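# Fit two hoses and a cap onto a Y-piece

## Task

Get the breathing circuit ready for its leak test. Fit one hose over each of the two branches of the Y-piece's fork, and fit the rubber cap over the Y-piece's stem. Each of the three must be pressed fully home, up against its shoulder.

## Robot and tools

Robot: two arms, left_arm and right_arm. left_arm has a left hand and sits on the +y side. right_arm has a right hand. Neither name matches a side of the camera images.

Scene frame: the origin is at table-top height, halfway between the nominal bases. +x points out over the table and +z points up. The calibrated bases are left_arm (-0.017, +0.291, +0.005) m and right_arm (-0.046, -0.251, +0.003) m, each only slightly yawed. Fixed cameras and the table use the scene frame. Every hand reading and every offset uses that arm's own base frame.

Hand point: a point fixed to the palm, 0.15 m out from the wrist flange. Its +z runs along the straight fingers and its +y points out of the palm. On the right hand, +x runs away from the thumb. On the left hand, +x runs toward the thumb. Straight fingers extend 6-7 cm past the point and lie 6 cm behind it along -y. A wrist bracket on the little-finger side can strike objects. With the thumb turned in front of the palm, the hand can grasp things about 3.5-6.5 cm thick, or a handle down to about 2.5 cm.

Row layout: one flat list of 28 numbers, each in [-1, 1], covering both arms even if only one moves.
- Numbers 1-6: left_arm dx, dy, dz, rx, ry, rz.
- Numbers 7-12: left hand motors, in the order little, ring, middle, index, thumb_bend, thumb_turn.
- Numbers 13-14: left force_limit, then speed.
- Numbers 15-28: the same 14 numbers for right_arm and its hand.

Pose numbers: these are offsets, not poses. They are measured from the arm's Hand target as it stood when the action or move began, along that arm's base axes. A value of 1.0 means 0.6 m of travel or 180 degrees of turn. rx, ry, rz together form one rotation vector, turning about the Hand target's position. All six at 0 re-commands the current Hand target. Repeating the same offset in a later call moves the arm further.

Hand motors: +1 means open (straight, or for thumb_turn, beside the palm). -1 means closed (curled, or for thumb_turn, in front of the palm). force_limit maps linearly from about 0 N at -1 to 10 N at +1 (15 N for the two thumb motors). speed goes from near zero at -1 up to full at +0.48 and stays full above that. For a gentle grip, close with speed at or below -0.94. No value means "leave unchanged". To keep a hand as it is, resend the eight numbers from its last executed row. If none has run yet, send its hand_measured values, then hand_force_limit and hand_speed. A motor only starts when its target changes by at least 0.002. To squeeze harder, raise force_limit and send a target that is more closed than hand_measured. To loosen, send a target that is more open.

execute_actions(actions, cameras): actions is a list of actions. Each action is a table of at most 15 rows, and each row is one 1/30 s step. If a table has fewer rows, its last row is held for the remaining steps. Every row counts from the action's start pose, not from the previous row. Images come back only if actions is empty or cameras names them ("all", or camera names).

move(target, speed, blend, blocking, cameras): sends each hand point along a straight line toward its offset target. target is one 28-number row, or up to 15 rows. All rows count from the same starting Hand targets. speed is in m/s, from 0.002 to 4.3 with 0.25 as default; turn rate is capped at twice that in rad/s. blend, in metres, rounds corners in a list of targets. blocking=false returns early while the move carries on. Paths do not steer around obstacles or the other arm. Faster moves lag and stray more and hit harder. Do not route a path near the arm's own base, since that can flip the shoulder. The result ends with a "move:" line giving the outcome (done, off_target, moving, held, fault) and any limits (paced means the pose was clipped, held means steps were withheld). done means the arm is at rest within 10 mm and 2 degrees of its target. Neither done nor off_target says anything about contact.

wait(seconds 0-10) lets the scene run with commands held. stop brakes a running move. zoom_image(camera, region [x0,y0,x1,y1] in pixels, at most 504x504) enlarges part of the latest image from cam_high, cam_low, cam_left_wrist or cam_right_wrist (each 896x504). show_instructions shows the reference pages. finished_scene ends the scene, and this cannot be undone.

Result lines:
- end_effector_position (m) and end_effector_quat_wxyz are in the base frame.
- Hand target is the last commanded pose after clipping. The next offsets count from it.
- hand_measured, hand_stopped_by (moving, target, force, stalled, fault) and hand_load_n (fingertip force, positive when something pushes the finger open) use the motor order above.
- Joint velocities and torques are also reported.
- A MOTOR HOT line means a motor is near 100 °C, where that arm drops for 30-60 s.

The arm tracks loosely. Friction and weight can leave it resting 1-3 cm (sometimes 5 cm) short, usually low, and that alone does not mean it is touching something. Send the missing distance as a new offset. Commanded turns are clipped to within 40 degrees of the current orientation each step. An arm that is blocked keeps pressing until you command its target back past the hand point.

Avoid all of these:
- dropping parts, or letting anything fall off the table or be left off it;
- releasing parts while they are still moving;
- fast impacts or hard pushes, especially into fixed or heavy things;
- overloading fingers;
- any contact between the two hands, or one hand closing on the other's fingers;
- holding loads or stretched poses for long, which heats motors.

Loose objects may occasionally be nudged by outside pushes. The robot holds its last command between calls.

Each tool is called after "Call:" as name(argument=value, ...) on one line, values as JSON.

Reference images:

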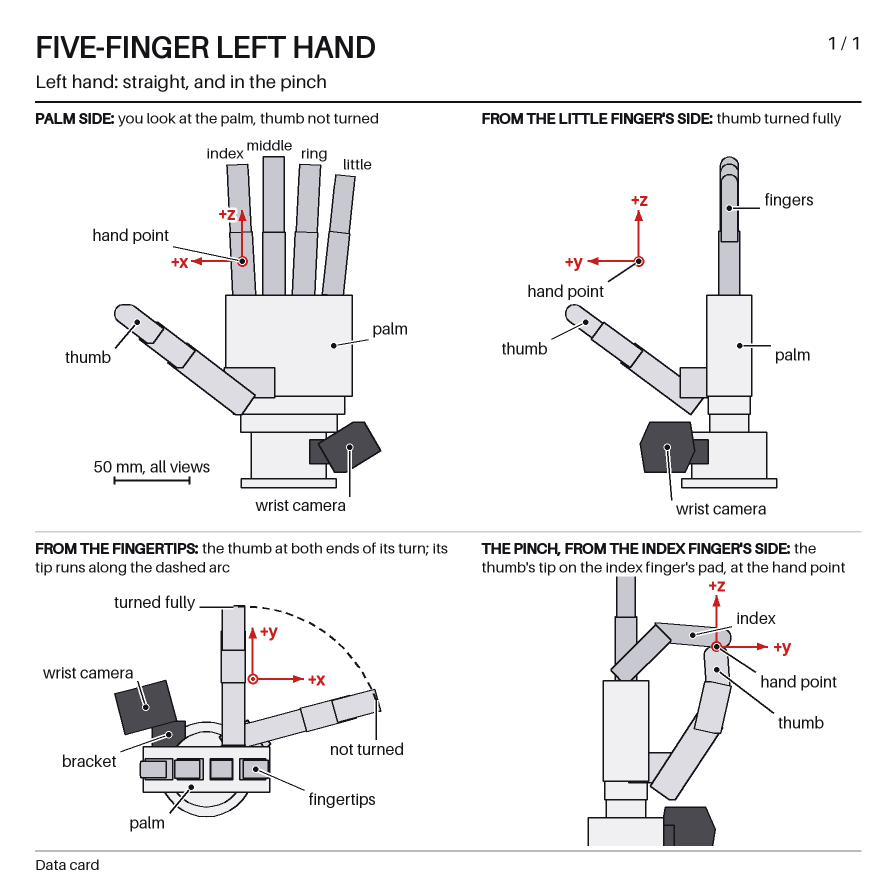

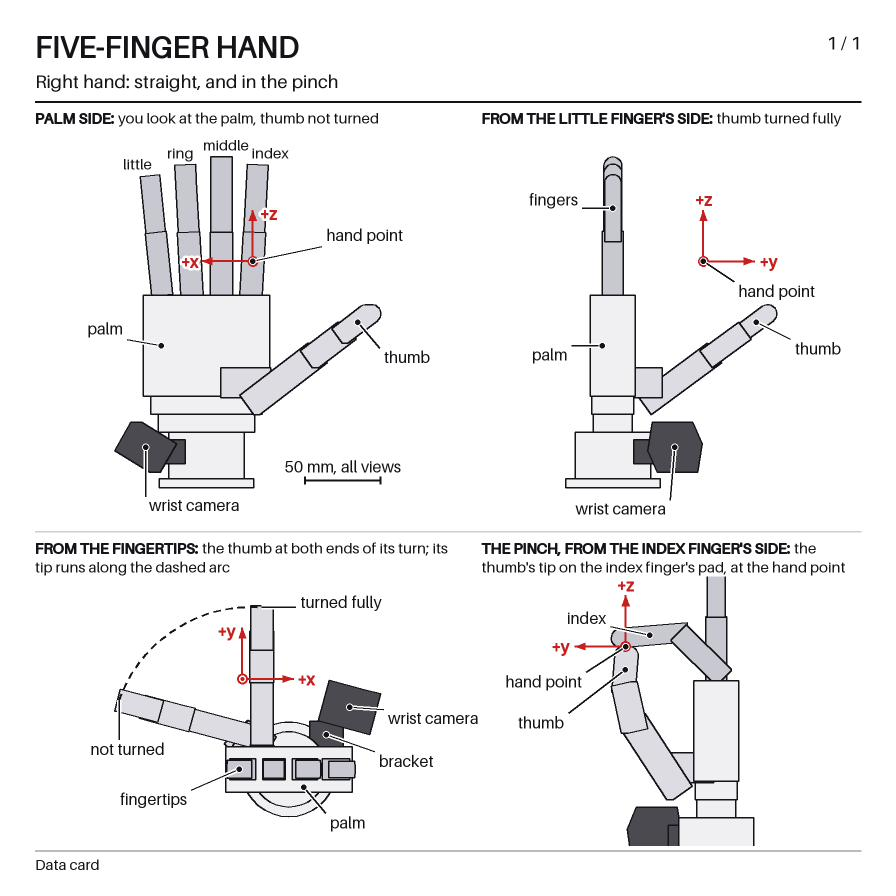

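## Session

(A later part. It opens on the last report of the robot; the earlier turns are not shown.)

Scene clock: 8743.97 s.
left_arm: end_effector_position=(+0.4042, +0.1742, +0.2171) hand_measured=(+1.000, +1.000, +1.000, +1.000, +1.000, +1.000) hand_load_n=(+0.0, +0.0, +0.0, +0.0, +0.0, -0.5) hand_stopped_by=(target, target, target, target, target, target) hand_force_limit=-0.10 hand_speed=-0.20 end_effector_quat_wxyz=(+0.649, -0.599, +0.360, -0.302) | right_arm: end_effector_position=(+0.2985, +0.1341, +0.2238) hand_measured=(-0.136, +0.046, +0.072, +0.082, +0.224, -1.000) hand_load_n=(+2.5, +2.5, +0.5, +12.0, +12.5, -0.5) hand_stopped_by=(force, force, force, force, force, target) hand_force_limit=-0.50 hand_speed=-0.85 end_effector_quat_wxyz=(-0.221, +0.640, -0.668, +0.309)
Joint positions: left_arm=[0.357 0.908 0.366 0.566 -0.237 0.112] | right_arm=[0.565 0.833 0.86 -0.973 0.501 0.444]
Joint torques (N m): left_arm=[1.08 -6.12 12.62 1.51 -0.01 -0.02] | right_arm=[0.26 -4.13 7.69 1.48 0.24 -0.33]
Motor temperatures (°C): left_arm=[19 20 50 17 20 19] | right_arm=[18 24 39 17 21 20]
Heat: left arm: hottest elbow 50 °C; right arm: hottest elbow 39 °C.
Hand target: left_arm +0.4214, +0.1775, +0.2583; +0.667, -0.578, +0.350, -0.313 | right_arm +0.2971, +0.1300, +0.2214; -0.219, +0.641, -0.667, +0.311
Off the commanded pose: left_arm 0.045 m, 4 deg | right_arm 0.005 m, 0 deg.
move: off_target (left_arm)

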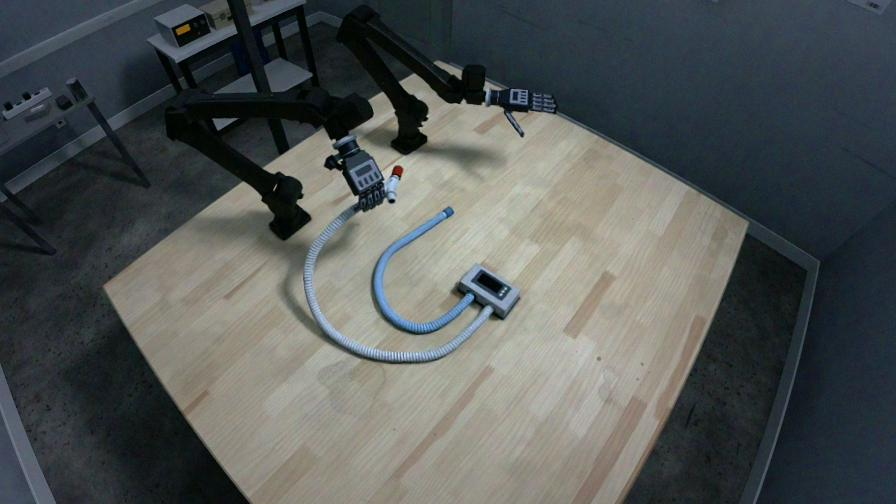

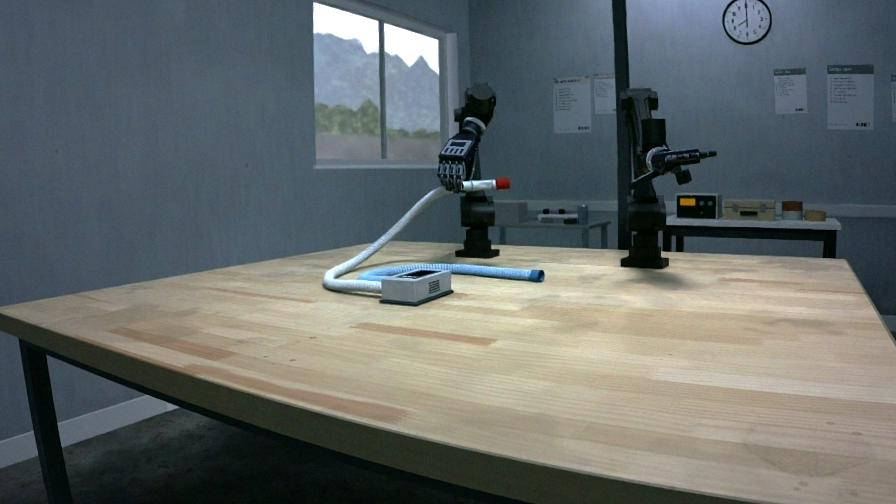

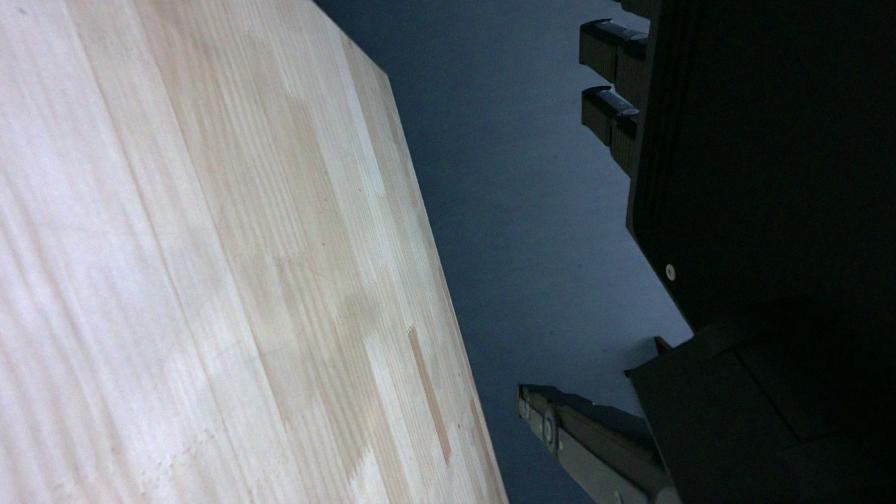

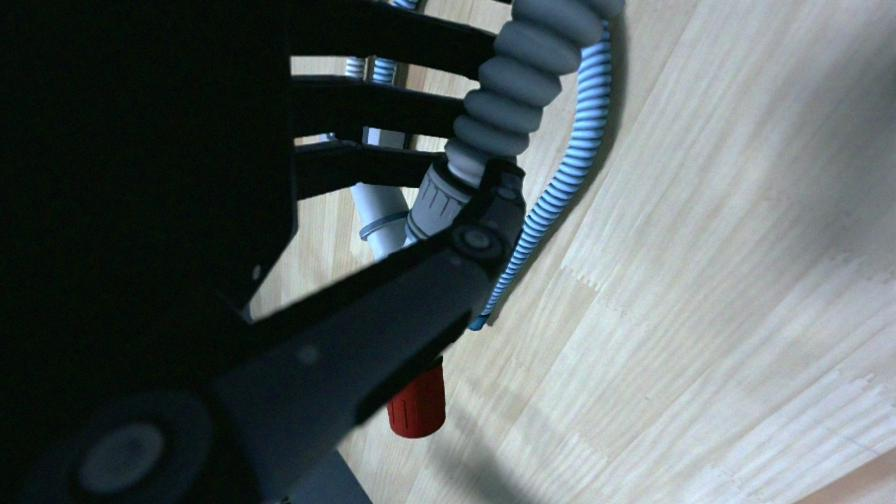

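Call:
move(target=[[-0.03, -0.12, -0.05, -0.03, 0.05, -0.04, 1, 1, 0.35, 0.35, 0.4, -1, -0.1, 0.2, 0, 0, 0, 0, 0, 0, -0.6, -0.6, -0.5, -0.5, -0.3, -1, -0.5, -0.85],[-0.1273, -0.5708, -0.2305, -0.098, 0.1727, -0.1413, 1, 1, 0.35, 0.35, 0.4, -1, -0.1, 0.2, 0, 0, 0, 0, 0, 0, -0.6, -0.6, -0.5, -0.5, -0.3, -1, -0.5, -0.85]], speed=0.2, blend=0.02, cameras=["all"])

Scene clock: 8771.77 s.
left_arm: end_effector_position=(+0.3260, -0.1473, +0.0895) hand_measured=(+1.000, +1.000, +0.350, +0.350, +0.400, -1.000) hand_load_n=(+0.0, +0.0, +0.0, +0.0, +0.0, +0.5) hand_stopped_by=(target, target, target, target, target, target) hand_force_limit=-0.10 hand_speed=0.20 end_effector_quat_wxyz=(-0.372, +0.643, -0.594, +0.309) | right_arm: end_effector_position=(+0.2985, +0.1341, +0.2237) hand_measured=(-0.136, +0.046, +0.072, +0.082, +0.224, -1.000) hand_load_n=(+3.0, +2.0, +1.0, +12.0, +12.5, -0.5) hand_stopped_by=(force, force, force, force, force, target) hand_force_limit=-0.50 hand_speed=-0.85 end_effector_quat_wxyz=(-0.221, +0.640, -0.668, +0.309)
Joint positions: left_arm=[-0.618 0.904 0.423 -0.228 -0.614 -0.407] | right_arm=[0.565 0.833 0.86 -0.973 0.501 0.443]
Joint torques (N m): left_arm=[1.03 -3.9 12.49 1.17 -0.38 -0.26] | right_arm=[-0.5 -3.78 7.73 1.37 0.25 -0.29]
Heat: left arm: hottest elbow 53 °C; right arm: hottest elbow 39 °C.
Hand target: left_arm +0.3450, -0.1650, +0.1199; -0.372, +0.643, -0.579, +0.335 | right_arm +0.2971, +0.1301, +0.2214; -0.219, +0.641, -0.667, +0.311
Off the commanded pose: left_arm 0.040 m, 3 deg | right_arm 0.005 m, 0 deg.
move: off_target (left_arm)

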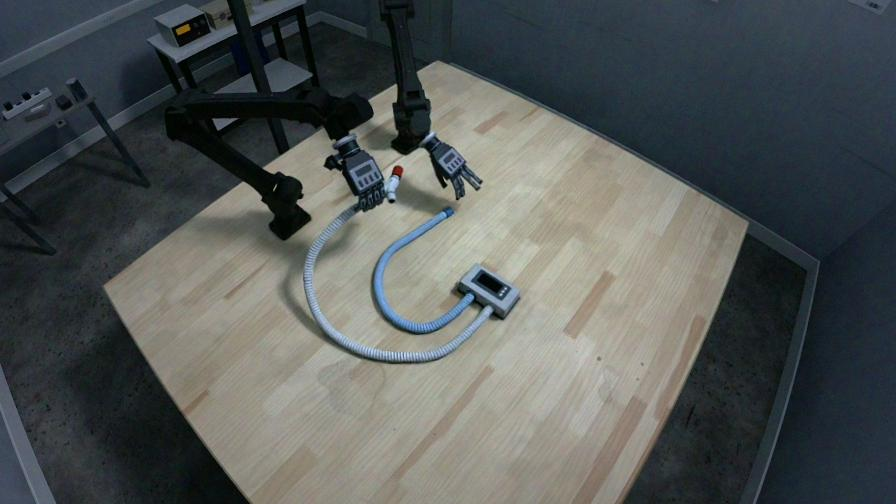

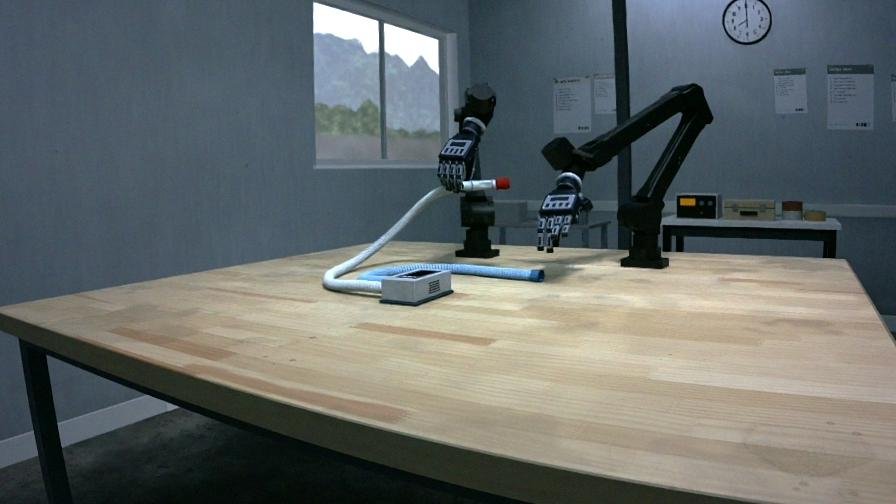

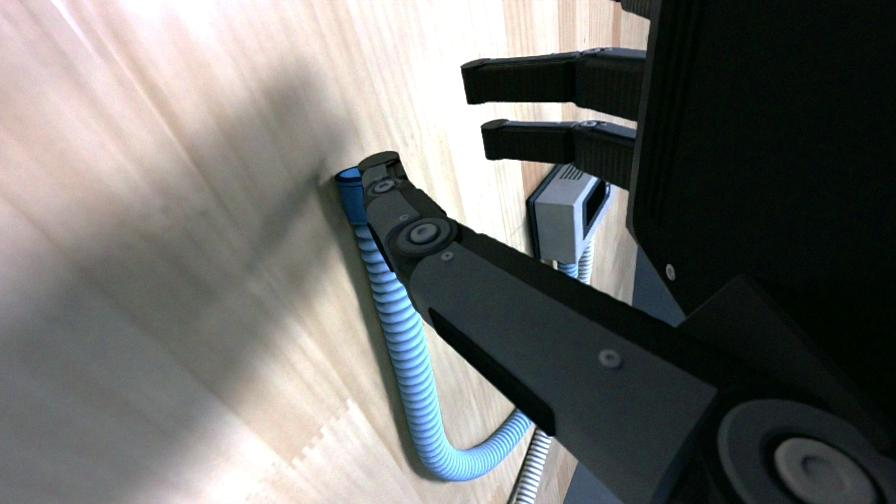

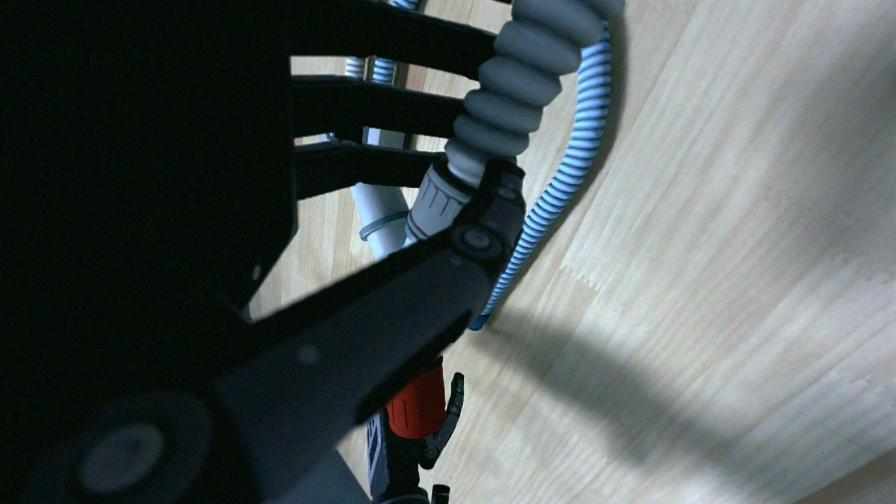

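Call:
zoom_image(camera="cam_left_wrist", region=[300, 130, 440, 270])

Scaled by 3.600 from the camera's 896x504 image, which has a finer 1280x720 frame.

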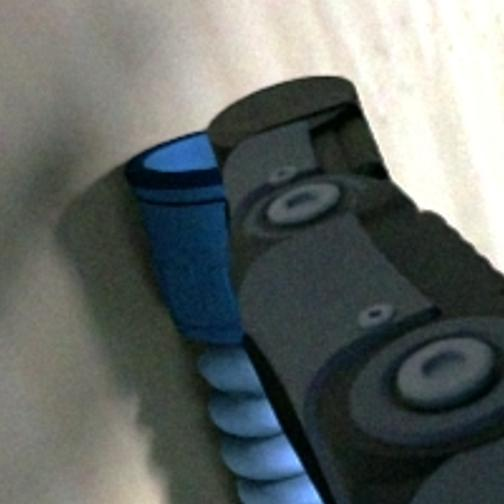

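Call:
move(target=[-0.0123, 0.0017, -0.1082, 0, 0, -0.0889, 1, 1, 0.35, 0.35, 0.4, -1, -0.1, 0.2, 0, 0, 0, 0, 0, 0, -0.6, -0.6, -0.5, -0.5, -0.3, -1, -0.5, -0.85], speed=0.1, cameras=["cam_left_wrist", "cam_low"])

Call:
zoom_image(camera="cam_left_wrist", region=[300, 100, 500, 270])

Call:
zoom_image(camera="cam_low", region=[500, 220, 600, 290])

Scene clock: 8806.43 s.
left_arm: end_effector_position=(+0.3369, -0.1682, +0.0586) hand_measured=(+1.000, +1.000, +0.350, +0.350, +0.400, -1.000) hand_load_n=(+0.0, +0.0, +0.0, +0.0, +0.5, -0.5) hand_stopped_by=(target, target, target, target, target, target) hand_force_limit=-0.10 hand_speed=0.20 end_effector_quat_wxyz=(+0.317, -0.559, +0.662, -0.385) | right_arm: end_effector_position=(+0.2985, +0.1341, +0.2237) hand_measured=(-0.136, +0.046, +0.072, +0.082, +0.224, -1.000) hand_load_n=(+2.5, +2.0, +0.5, +12.0, +12.5, -0.5) hand_stopped_by=(force, force, force, force, force, target) hand_force_limit=-0.50 hand_speed=-0.85 end_effector_quat_wxyz=(-0.221, +0.640, -0.668, +0.309)
Joint positions: left_arm=[-0.495 1.001 0.324 0.128 -0.271 -0.174] | right_arm=[0.565 0.833 0.86 -0.973 0.501 0.443]
Joint torques (N m): left_arm=[3.14 -4.78 6.41 2.82 -0.02 -0.05] | right_arm=[-0.15 -4.07 7.68 1.29 0.27 -0.3]
Motor temperatures (°C): left_arm=[19 20 56 17 20 19] | right_arm=[18 22 39 17 21 20]
Heat: left arm: hottest elbow 56 °C; right arm: hottest elbow 39 °C.
Hand target: left_arm +0.3376, -0.1640, +0.0550; +0.321, -0.557, +0.663, -0.383 | right_arm +0.2971, +0.1301, +0.2214; -0.219, +0.641, -0.667, +0.311
Off the commanded pose: left_arm 0.006 m, 1 deg | right_arm 0.005 m, 0 deg.
move: done
Images, in order (width x height): cam_low 896x504, cam_left_wrist 896x504.

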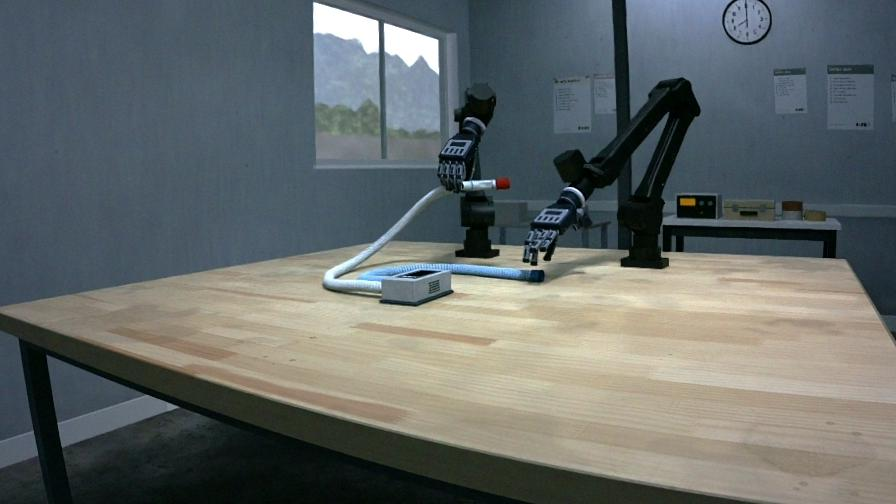

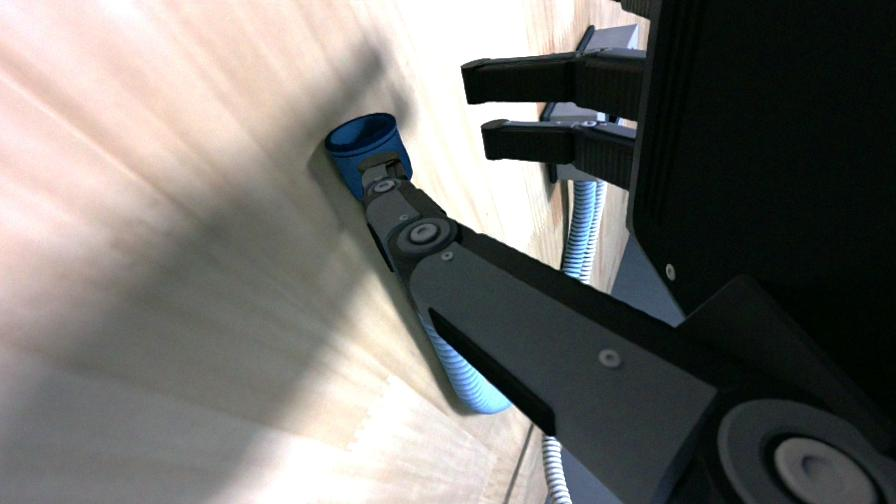

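Scaled by 2.520 from the camera's 896x504 image, which has a finer 1280x720 frame.

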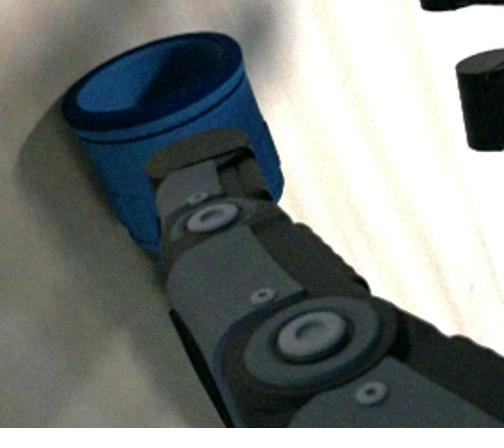

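Scaled by 5.040 from the camera's 896x504 image, which has a finer 1280x720 frame.

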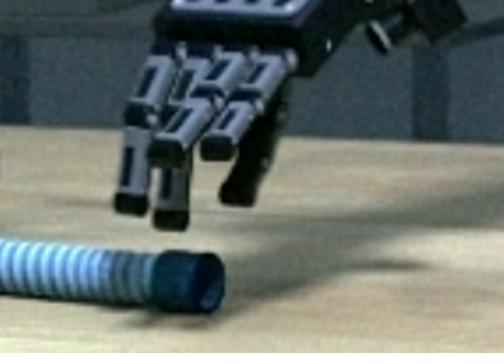

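Call:
move(target=[-0.0027, 0.0008, -0.0667, 0, 0, 0, 1, 1, 0.35, 0.35, 0.4, -1, -0.1, 0.2, 0, 0, 0, 0, 0, 0, -0.6, -0.6, -0.5, -0.5, -0.3, -1, -0.5, -0.85], speed=0.06, cameras=["cam_left_wrist", "cam_low"])

Call:
zoom_image(camera="cam_left_wrist", region=[300, 60, 560, 290])

Call:
zoom_image(camera="cam_low", region=[500, 220, 600, 290])

Scene clock: 8816.77 s.
left_arm: end_effector_position=(+0.3358, -0.1675, +0.0175) hand_measured=(+1.000, +1.000, +0.350, +0.350, +0.400, -1.000) hand_load_n=(+0.0, +0.5, +0.0, +0.0, +0.0, +0.0) hand_stopped_by=(target, target, target, target, target, target) hand_force_limit=-0.10 hand_speed=0.20 end_effector_quat_wxyz=(+0.317, -0.559, +0.663, -0.384) | right_arm: end_effector_position=(+0.2985, +0.1341, +0.2237) hand_measured=(-0.136, +0.046, +0.072, +0.082, +0.224, -1.000) hand_load_n=(+3.0, +2.5, +1.0, +12.0, +12.5, -0.5) hand_stopped_by=(force, force, force, force, force, target) hand_force_limit=-0.50 hand_speed=-0.85 end_effector_quat_wxyz=(-0.221, +0.640, -0.668, +0.309)
Joint positions: left_arm=[-0.495 1.163 0.263 0.35 -0.271 -0.174] | right_arm=[0.565 0.833 0.86 -0.973 0.501 0.443]
Joint torques (N m): left_arm=[2.96 -5.54 5.18 2.74 -0.07 -0.03] | right_arm=[-0.03 -3.43 7.62 1.44 0.24 -0.25]
Heat: left arm: hottest elbow 52 °C; right arm: hottest elbow 39 °C.
Hand target: left_arm +0.3359, -0.1634, +0.0148; +0.321, -0.557, +0.663, -0.383 | right_arm +0.2971, +0.1301, +0.2214; -0.219, +0.641, -0.667, +0.311
Off the commanded pose: left_arm 0.005 m, 1 deg | right_arm 0.005 m, 0 deg.
move: done
Images, in order (width x height): cam_low 896x504, cam_left_wrist 896x504.

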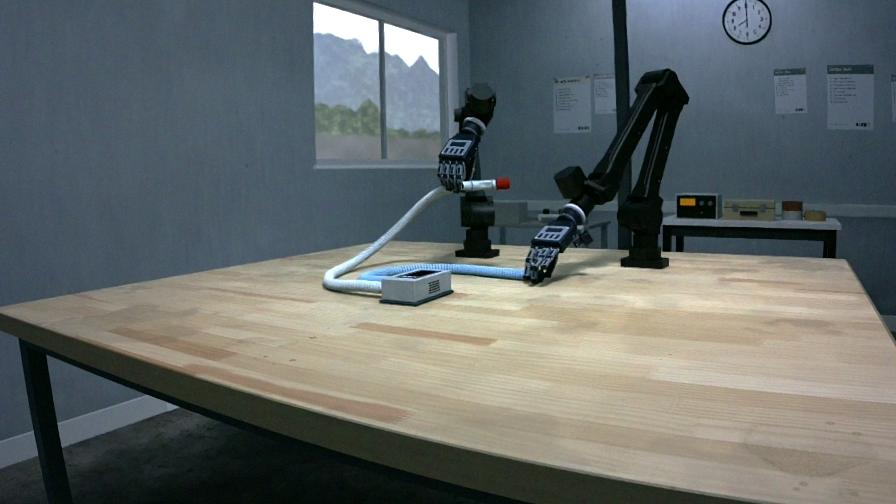

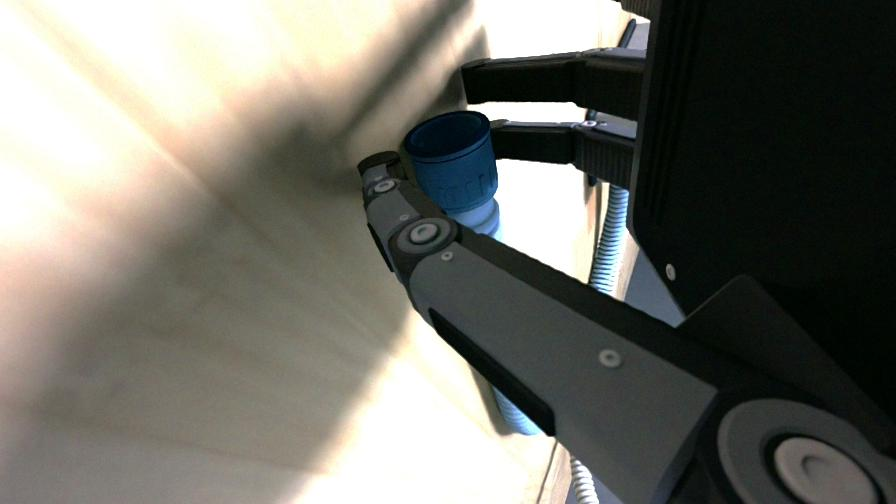

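Scaled by 1.938 from the camera's 896x504 image, which has a finer 1280x720 frame.

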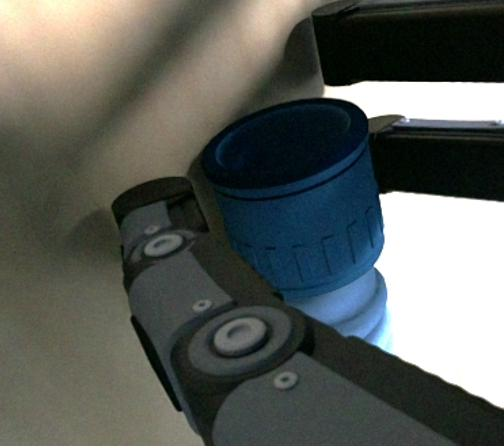

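Scaled by 5.040 from the camera's 896x504 image, which has a finer 1280x720 frame.

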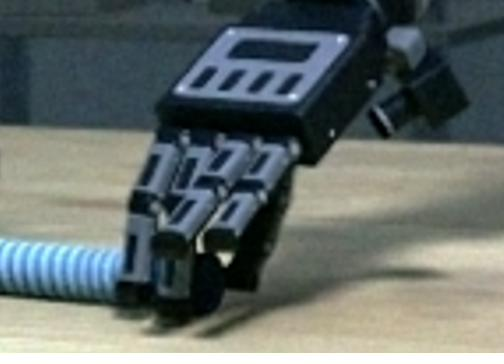

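Call:
move(target=[0, 0, 0, 0, 0, 0, 1, 1, -0.5, -0.5, -0.3, -1, -0.3, -0.8, 0, 0, 0, 0, 0, 0, -0.6, -0.6, -0.5, -0.5, -0.3, -1, -0.5, -0.85], speed=0.06, cameras=["cam_left_wrist", "cam_low"])

Scene clock: 8828.37 s.
left_arm: end_effector_position=(+0.3359, -0.1676, +0.0175) hand_measured=(+1.000, +1.000, +0.060, +0.096, +0.274, -1.000) hand_load_n=(-0.5, +0.0, +8.5, +5.0, +10.5, -1.5) hand_stopped_by=(target, target, force, force, force, target) hand_force_limit=-0.30 hand_speed=-0.80 end_effector_quat_wxyz=(+0.317, -0.559, +0.663, -0.384) | right_arm: end_effector_position=(+0.2985, +0.1341, +0.2237) hand_measured=(-0.136, +0.046, +0.072, +0.082, +0.224, -1.000) hand_load_n=(+2.5, +2.0, +1.0, +12.0, +13.0, -0.5) hand_stopped_by=(force, force, force, force, force, target) hand_force_limit=-0.50 hand_speed=-0.85 end_effector_quat_wxyz=(-0.221, +0.640, -0.668, +0.309)
Joint positions: left_arm=[-0.495 1.163 0.263 0.35 -0.271 -0.174] | right_arm=[0.565 0.833 0.86 -0.973 0.501 0.443]
Joint torques (N m): left_arm=[2.55 -5.25 5.07 2.74 -0.04 0] | right_arm=[-0.73 -3.72 7.8 1.54 0.31 -0.27]
Motor temperatures (°C): left_arm=[19 20 49 17 20 19] | right_arm=[18 22 39 17 21 20]
Heat: left arm: hottest elbow 49 °C; right arm: hottest elbow 39 °C.
Hand target: left_arm +0.3359, -0.1634, +0.0148; +0.321, -0.557, +0.663, -0.383 | right_arm +0.2971, +0.1301, +0.2214; -0.219, +0.641, -0.667, +0.311
Off the commanded pose: left_arm 0.005 m, 1 deg | right_arm 0.005 m, 0 deg.
move: done
Images, in order (width x height): cam_low 896x504, cam_left_wrist 896x504.

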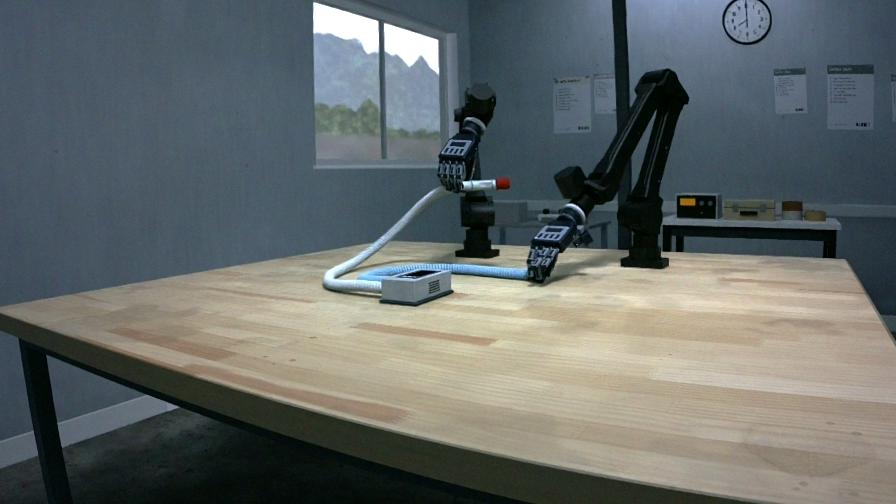

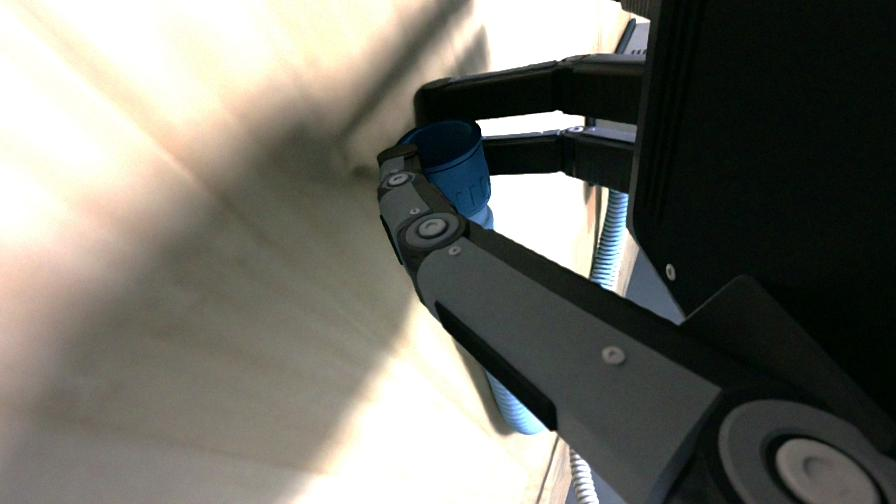

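Call:
move(target=[[0, 0, 0.0833, 0, 0, 0, 1, 1, -0.5, -0.5, -0.3, -1, -0.3, -0.8, 0, 0, 0, 0, 0, 0, -0.6, -0.6, -0.5, -0.5, -0.3, -1, -0.5, -0.85],[0.1468, -0.0318, 0.0833, 0, 0, 0.2367, 1, 1, -0.5, -0.5, -0.3, -1, -0.3, -0.8, 0, 0, 0, 0, 0, 0, -0.6, -0.6, -0.5, -0.5, -0.3, -1, -0.5, -0.85]], speed=0.1, blend=0.01, cameras=["all"])

Scene clock: 8871.83 s.
left_arm: end_effector_position=(+0.4037, -0.1631, +0.0448) hand_measured=(+1.000, +1.000, +0.060, +0.096, +0.274, -1.000) hand_load_n=(+0.0, +0.0, +9.5, +3.5, +10.5, -3.5) hand_stopped_by=(target, target, force, force, force, target) hand_force_limit=-0.30 hand_speed=-0.80 end_effector_quat_wxyz=(-0.442, +0.756, -0.432, +0.216) | right_arm: end_effector_position=(+0.2985, +0.1341, +0.2237) hand_measured=(-0.136, +0.046, +0.072, +0.082, +0.224, -1.000) hand_load_n=(+2.5, +2.5, +1.0, +12.0, +12.5, -0.5) hand_stopped_by=(force, force, force, force, force, target) hand_force_limit=-0.50 hand_speed=-0.85 end_effector_quat_wxyz=(-0.221, +0.640, -0.668, +0.309)
Joint positions: left_arm=[-0.661 1.416 0.698 -0.381 -0.953 -0.945] | right_arm=[0.565 0.833 0.86 -0.973 0.501 0.443]
Joint torques (N m): left_arm=[1.96 -9.58 10.36 0.55 -0.75 -0.33] | right_arm=[-0.26 -3.84 7.72 1.35 0.27 -0.25]
Motor temperatures (°C): left_arm=[19 20 44 17 20 19] | right_arm=[18 21 39 17 21 20]
Heat: left arm: hottest elbow 44 °C; right arm: hottest elbow 39 °C.
Hand target: left_arm +0.4241, -0.1826, +0.0650; -0.439, +0.760, -0.416, +0.241 | right_arm +0.2971, +0.1301, +0.2214; -0.219, +0.641, -0.667, +0.311
Off the commanded pose: left_arm 0.034 m, 3 deg | right_arm 0.005 m, 0 deg.
move: off_target (left_arm)

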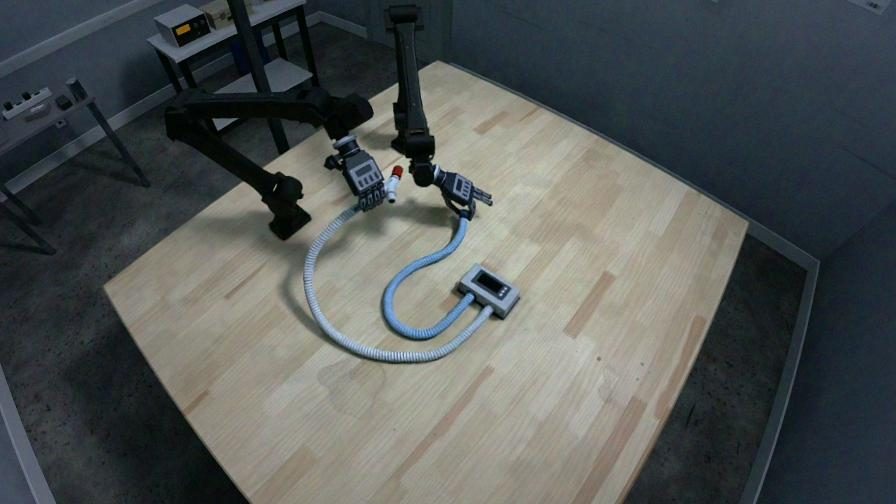

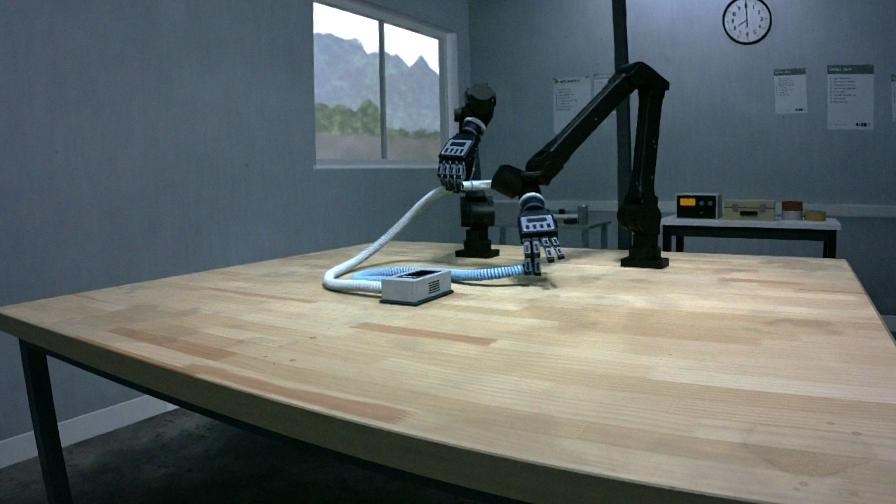

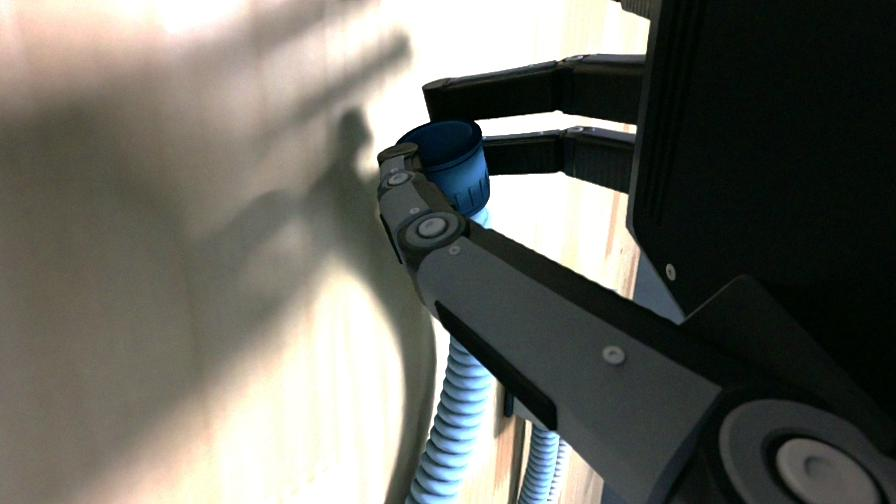

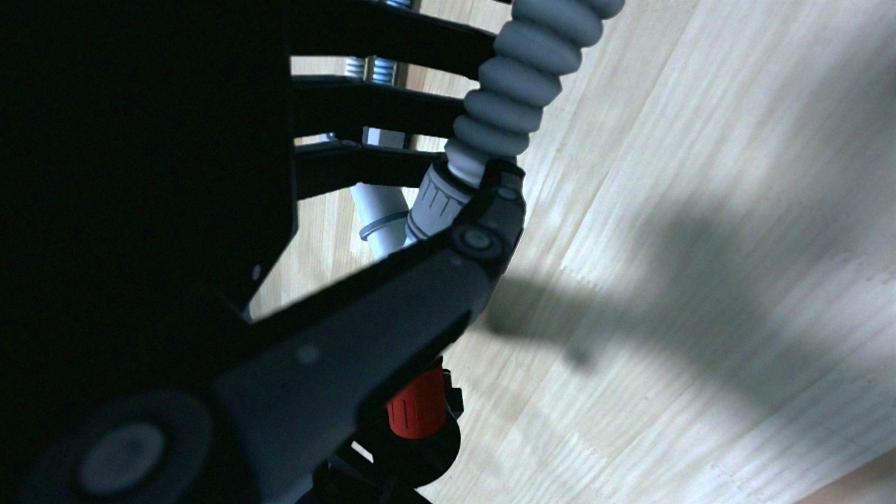

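Call:
move(target=[0, 0, -0.08, 0, 0, 0, 1, 1, -0.5, -0.5, -0.3, -1, -0.3, -0.8, 0, 0, 0, 0, 0, 0, -0.6, -0.6, -0.5, -0.5, -0.3, -1, -0.5, -0.85], speed=0.06, cameras=["cam_high", "cam_low", "cam_left_wrist"])

Scene clock: 8881.50 s.
left_arm: end_effector_position=(+0.4192, -0.1734, +0.0194) hand_measured=(+1.000, +1.000, +0.060, +0.096, +0.274, -1.000) hand_load_n=(+0.0, +0.0, +10.5, +2.5, +9.0, -5.0) hand_stopped_by=(target, target, force, force, force, target) hand_force_limit=-0.30 hand_speed=-0.80 end_effector_quat_wxyz=(-0.444, +0.757, -0.420, +0.231) | right_arm: end_effector_position=(+0.2985, +0.1341, +0.2237) hand_measured=(-0.136, +0.046, +0.072, +0.082, +0.224, -1.000) hand_load_n=(+2.5, +2.5, +1.0, +12.0, +13.0, -0.5) hand_stopped_by=(force, force, force, force, force, target) hand_force_limit=-0.50 hand_speed=-0.85 end_effector_quat_wxyz=(-0.221, +0.640, -0.668, +0.309)
Joint positions: left_arm=[-0.662 1.515 0.698 -0.25 -0.965 -0.951] | right_arm=[0.565 0.833 0.86 -0.973 0.501 0.443]
Joint torques (N m): left_arm=[1.61 -9.35 6.43 2 -0.32 -0.27] | right_arm=[-0.09 -3.49 7.69 1.43 0.26 -0.24]
Heat: left arm: hottest elbow 46 °C; right arm: hottest elbow 39 °C.
Hand target: left_arm +0.4241, -0.1826, +0.0169; -0.439, +0.760, -0.416, +0.240 | right_arm +0.2971, +0.1301, +0.2214; -0.219, +0.641, -0.667, +0.311
Off the commanded pose: left_arm 0.011 m, 1 deg | right_arm 0.005 m, 0 deg.
move: off_target (left_arm)
Images, in order (width x height): cam_high 896x504, cam_low 896x504, cam_left_wrist 896x504.

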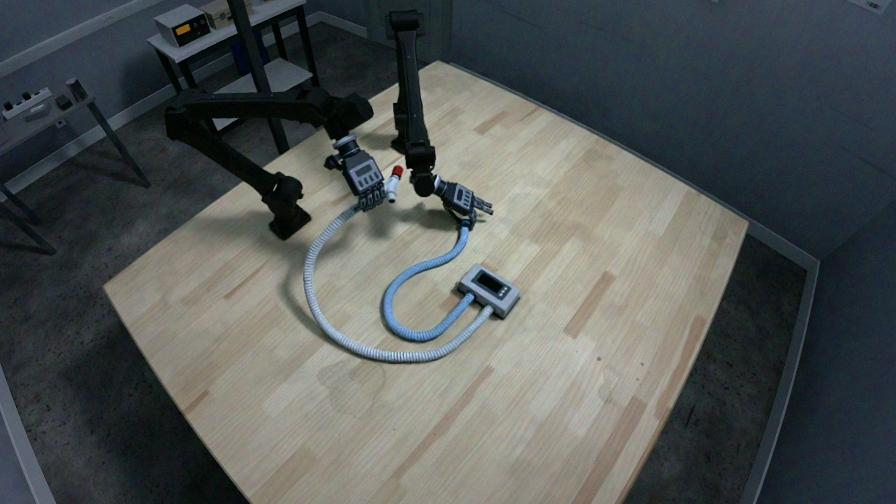

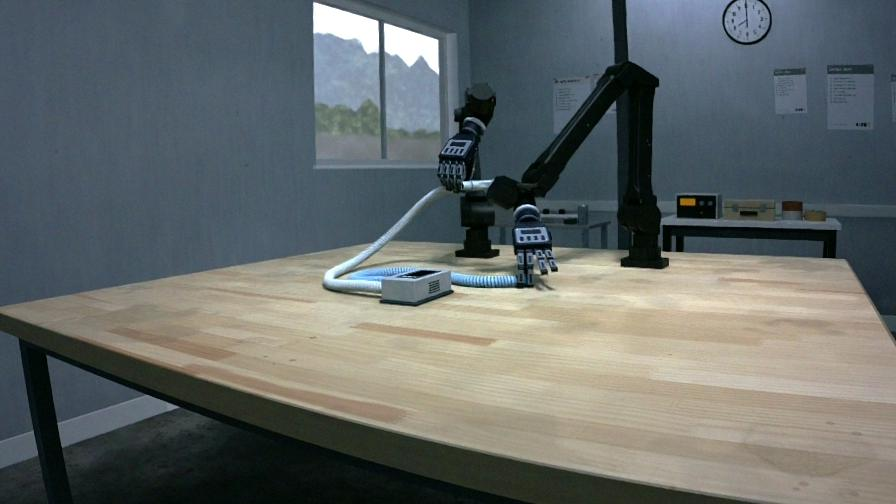

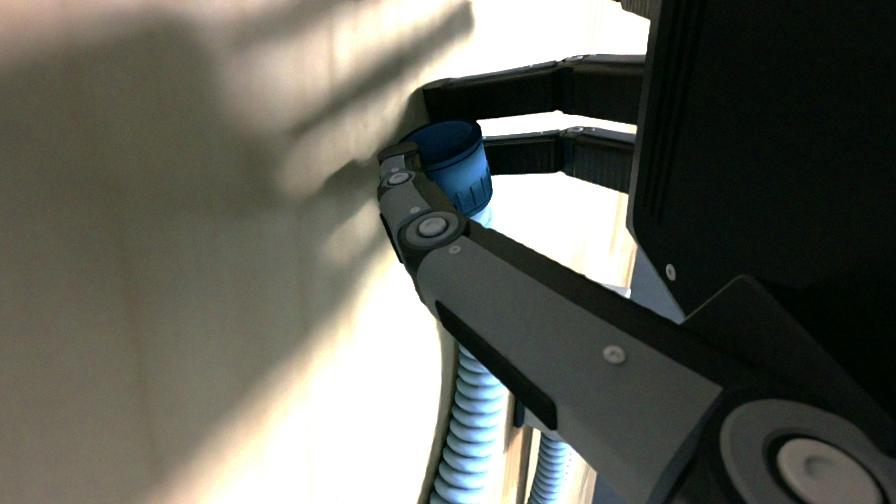

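Call:
move(target=[[0, 0, -0.005, 0, 0, 0, 1, 1, -0.5, -0.5, -0.3, -1, -0.3, -0.8, 0, 0, 0, 0, 0, 0, -0.6, -0.6, -0.5, -0.5, -0.3, -1, -0.5, -0.85],[0, 0, -0.005, 0, 0, 0, 1, 1, 0.35, 0.35, 0.45, -1, -0.3, -0.6, 0, 0, 0, 0, 0, 0, -0.6, -0.6, -0.5, -0.5, -0.3, -1, -0.5, -0.85]], speed=0.06, cameras=["cam_high", "cam_low", "cam_left_wrist"])

Scene clock: 8887.77 s.
left_arm: end_effector_position=(+0.4199, -0.1772, +0.0164) hand_measured=(+1.000, +1.000, +0.350, +0.350, +0.450, -1.000) hand_load_n=(+0.0, +0.0, -2.0, +0.0, +0.0, +0.0) hand_stopped_by=(target, target, target, target, target, target) hand_force_limit=-0.30 hand_speed=-0.60 end_effector_quat_wxyz=(-0.443, +0.756, -0.420, +0.234) | right_arm: end_effector_position=(+0.2985, +0.1341, +0.2237) hand_measured=(-0.136, +0.046, +0.072, +0.082, +0.224, -1.000) hand_load_n=(+3.0, +2.5, +1.0, +12.0, +12.5, -0.5) hand_stopped_by=(force, force, force, force, force, target) hand_force_limit=-0.50 hand_speed=-0.85 end_effector_quat_wxyz=(-0.221, +0.640, -0.668, +0.309)
Joint positions: left_arm=[-0.668 1.526 0.698 -0.235 -0.964 -0.954] | right_arm=[0.565 0.833 0.86 -0.973 0.501 0.443]
Joint torques (N m): left_arm=[1.73 -9.64 6.24 1.65 -0.38 -0.24] | right_arm=[-0.79 -3.78 7.68 1.43 0.27 -0.28]
Heat: left arm: hottest elbow 45 °C; right arm: hottest elbow 39 °C.
Hand target: left_arm +0.4241, -0.1825, +0.0140; -0.439, +0.759, -0.416, +0.240 | right_arm +0.2971, +0.1301, +0.2214; -0.219, +0.641, -0.667, +0.311
Off the commanded pose: left_arm 0.007 m, 1 deg | right_arm 0.005 m, 0 deg.
move: done; target 2's new numbers were sent with left_arm's hand 0.011 m and 1 deg from that target
Images, in order (width x height): cam_high 896x504, cam_low 896x504, cam_left_wrist 896x504.

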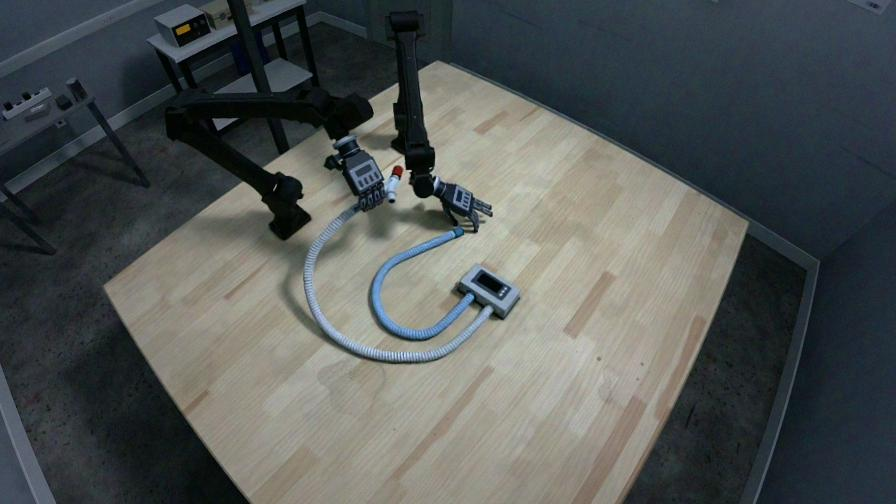

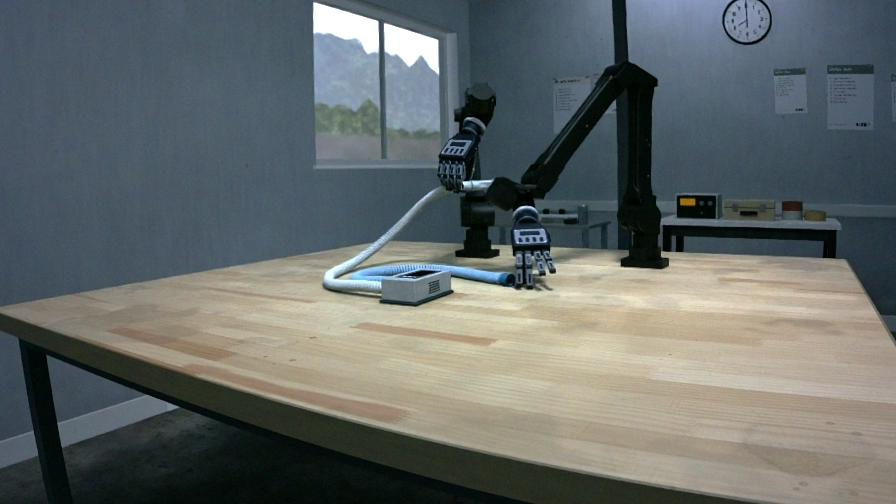

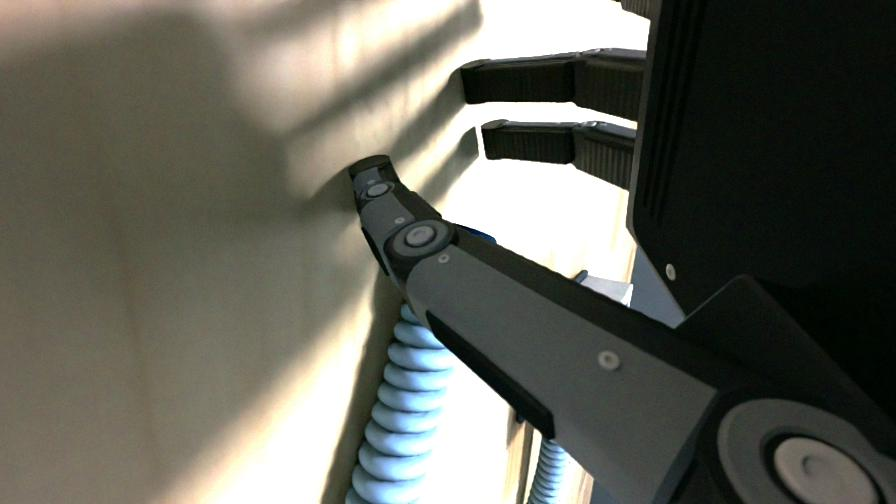

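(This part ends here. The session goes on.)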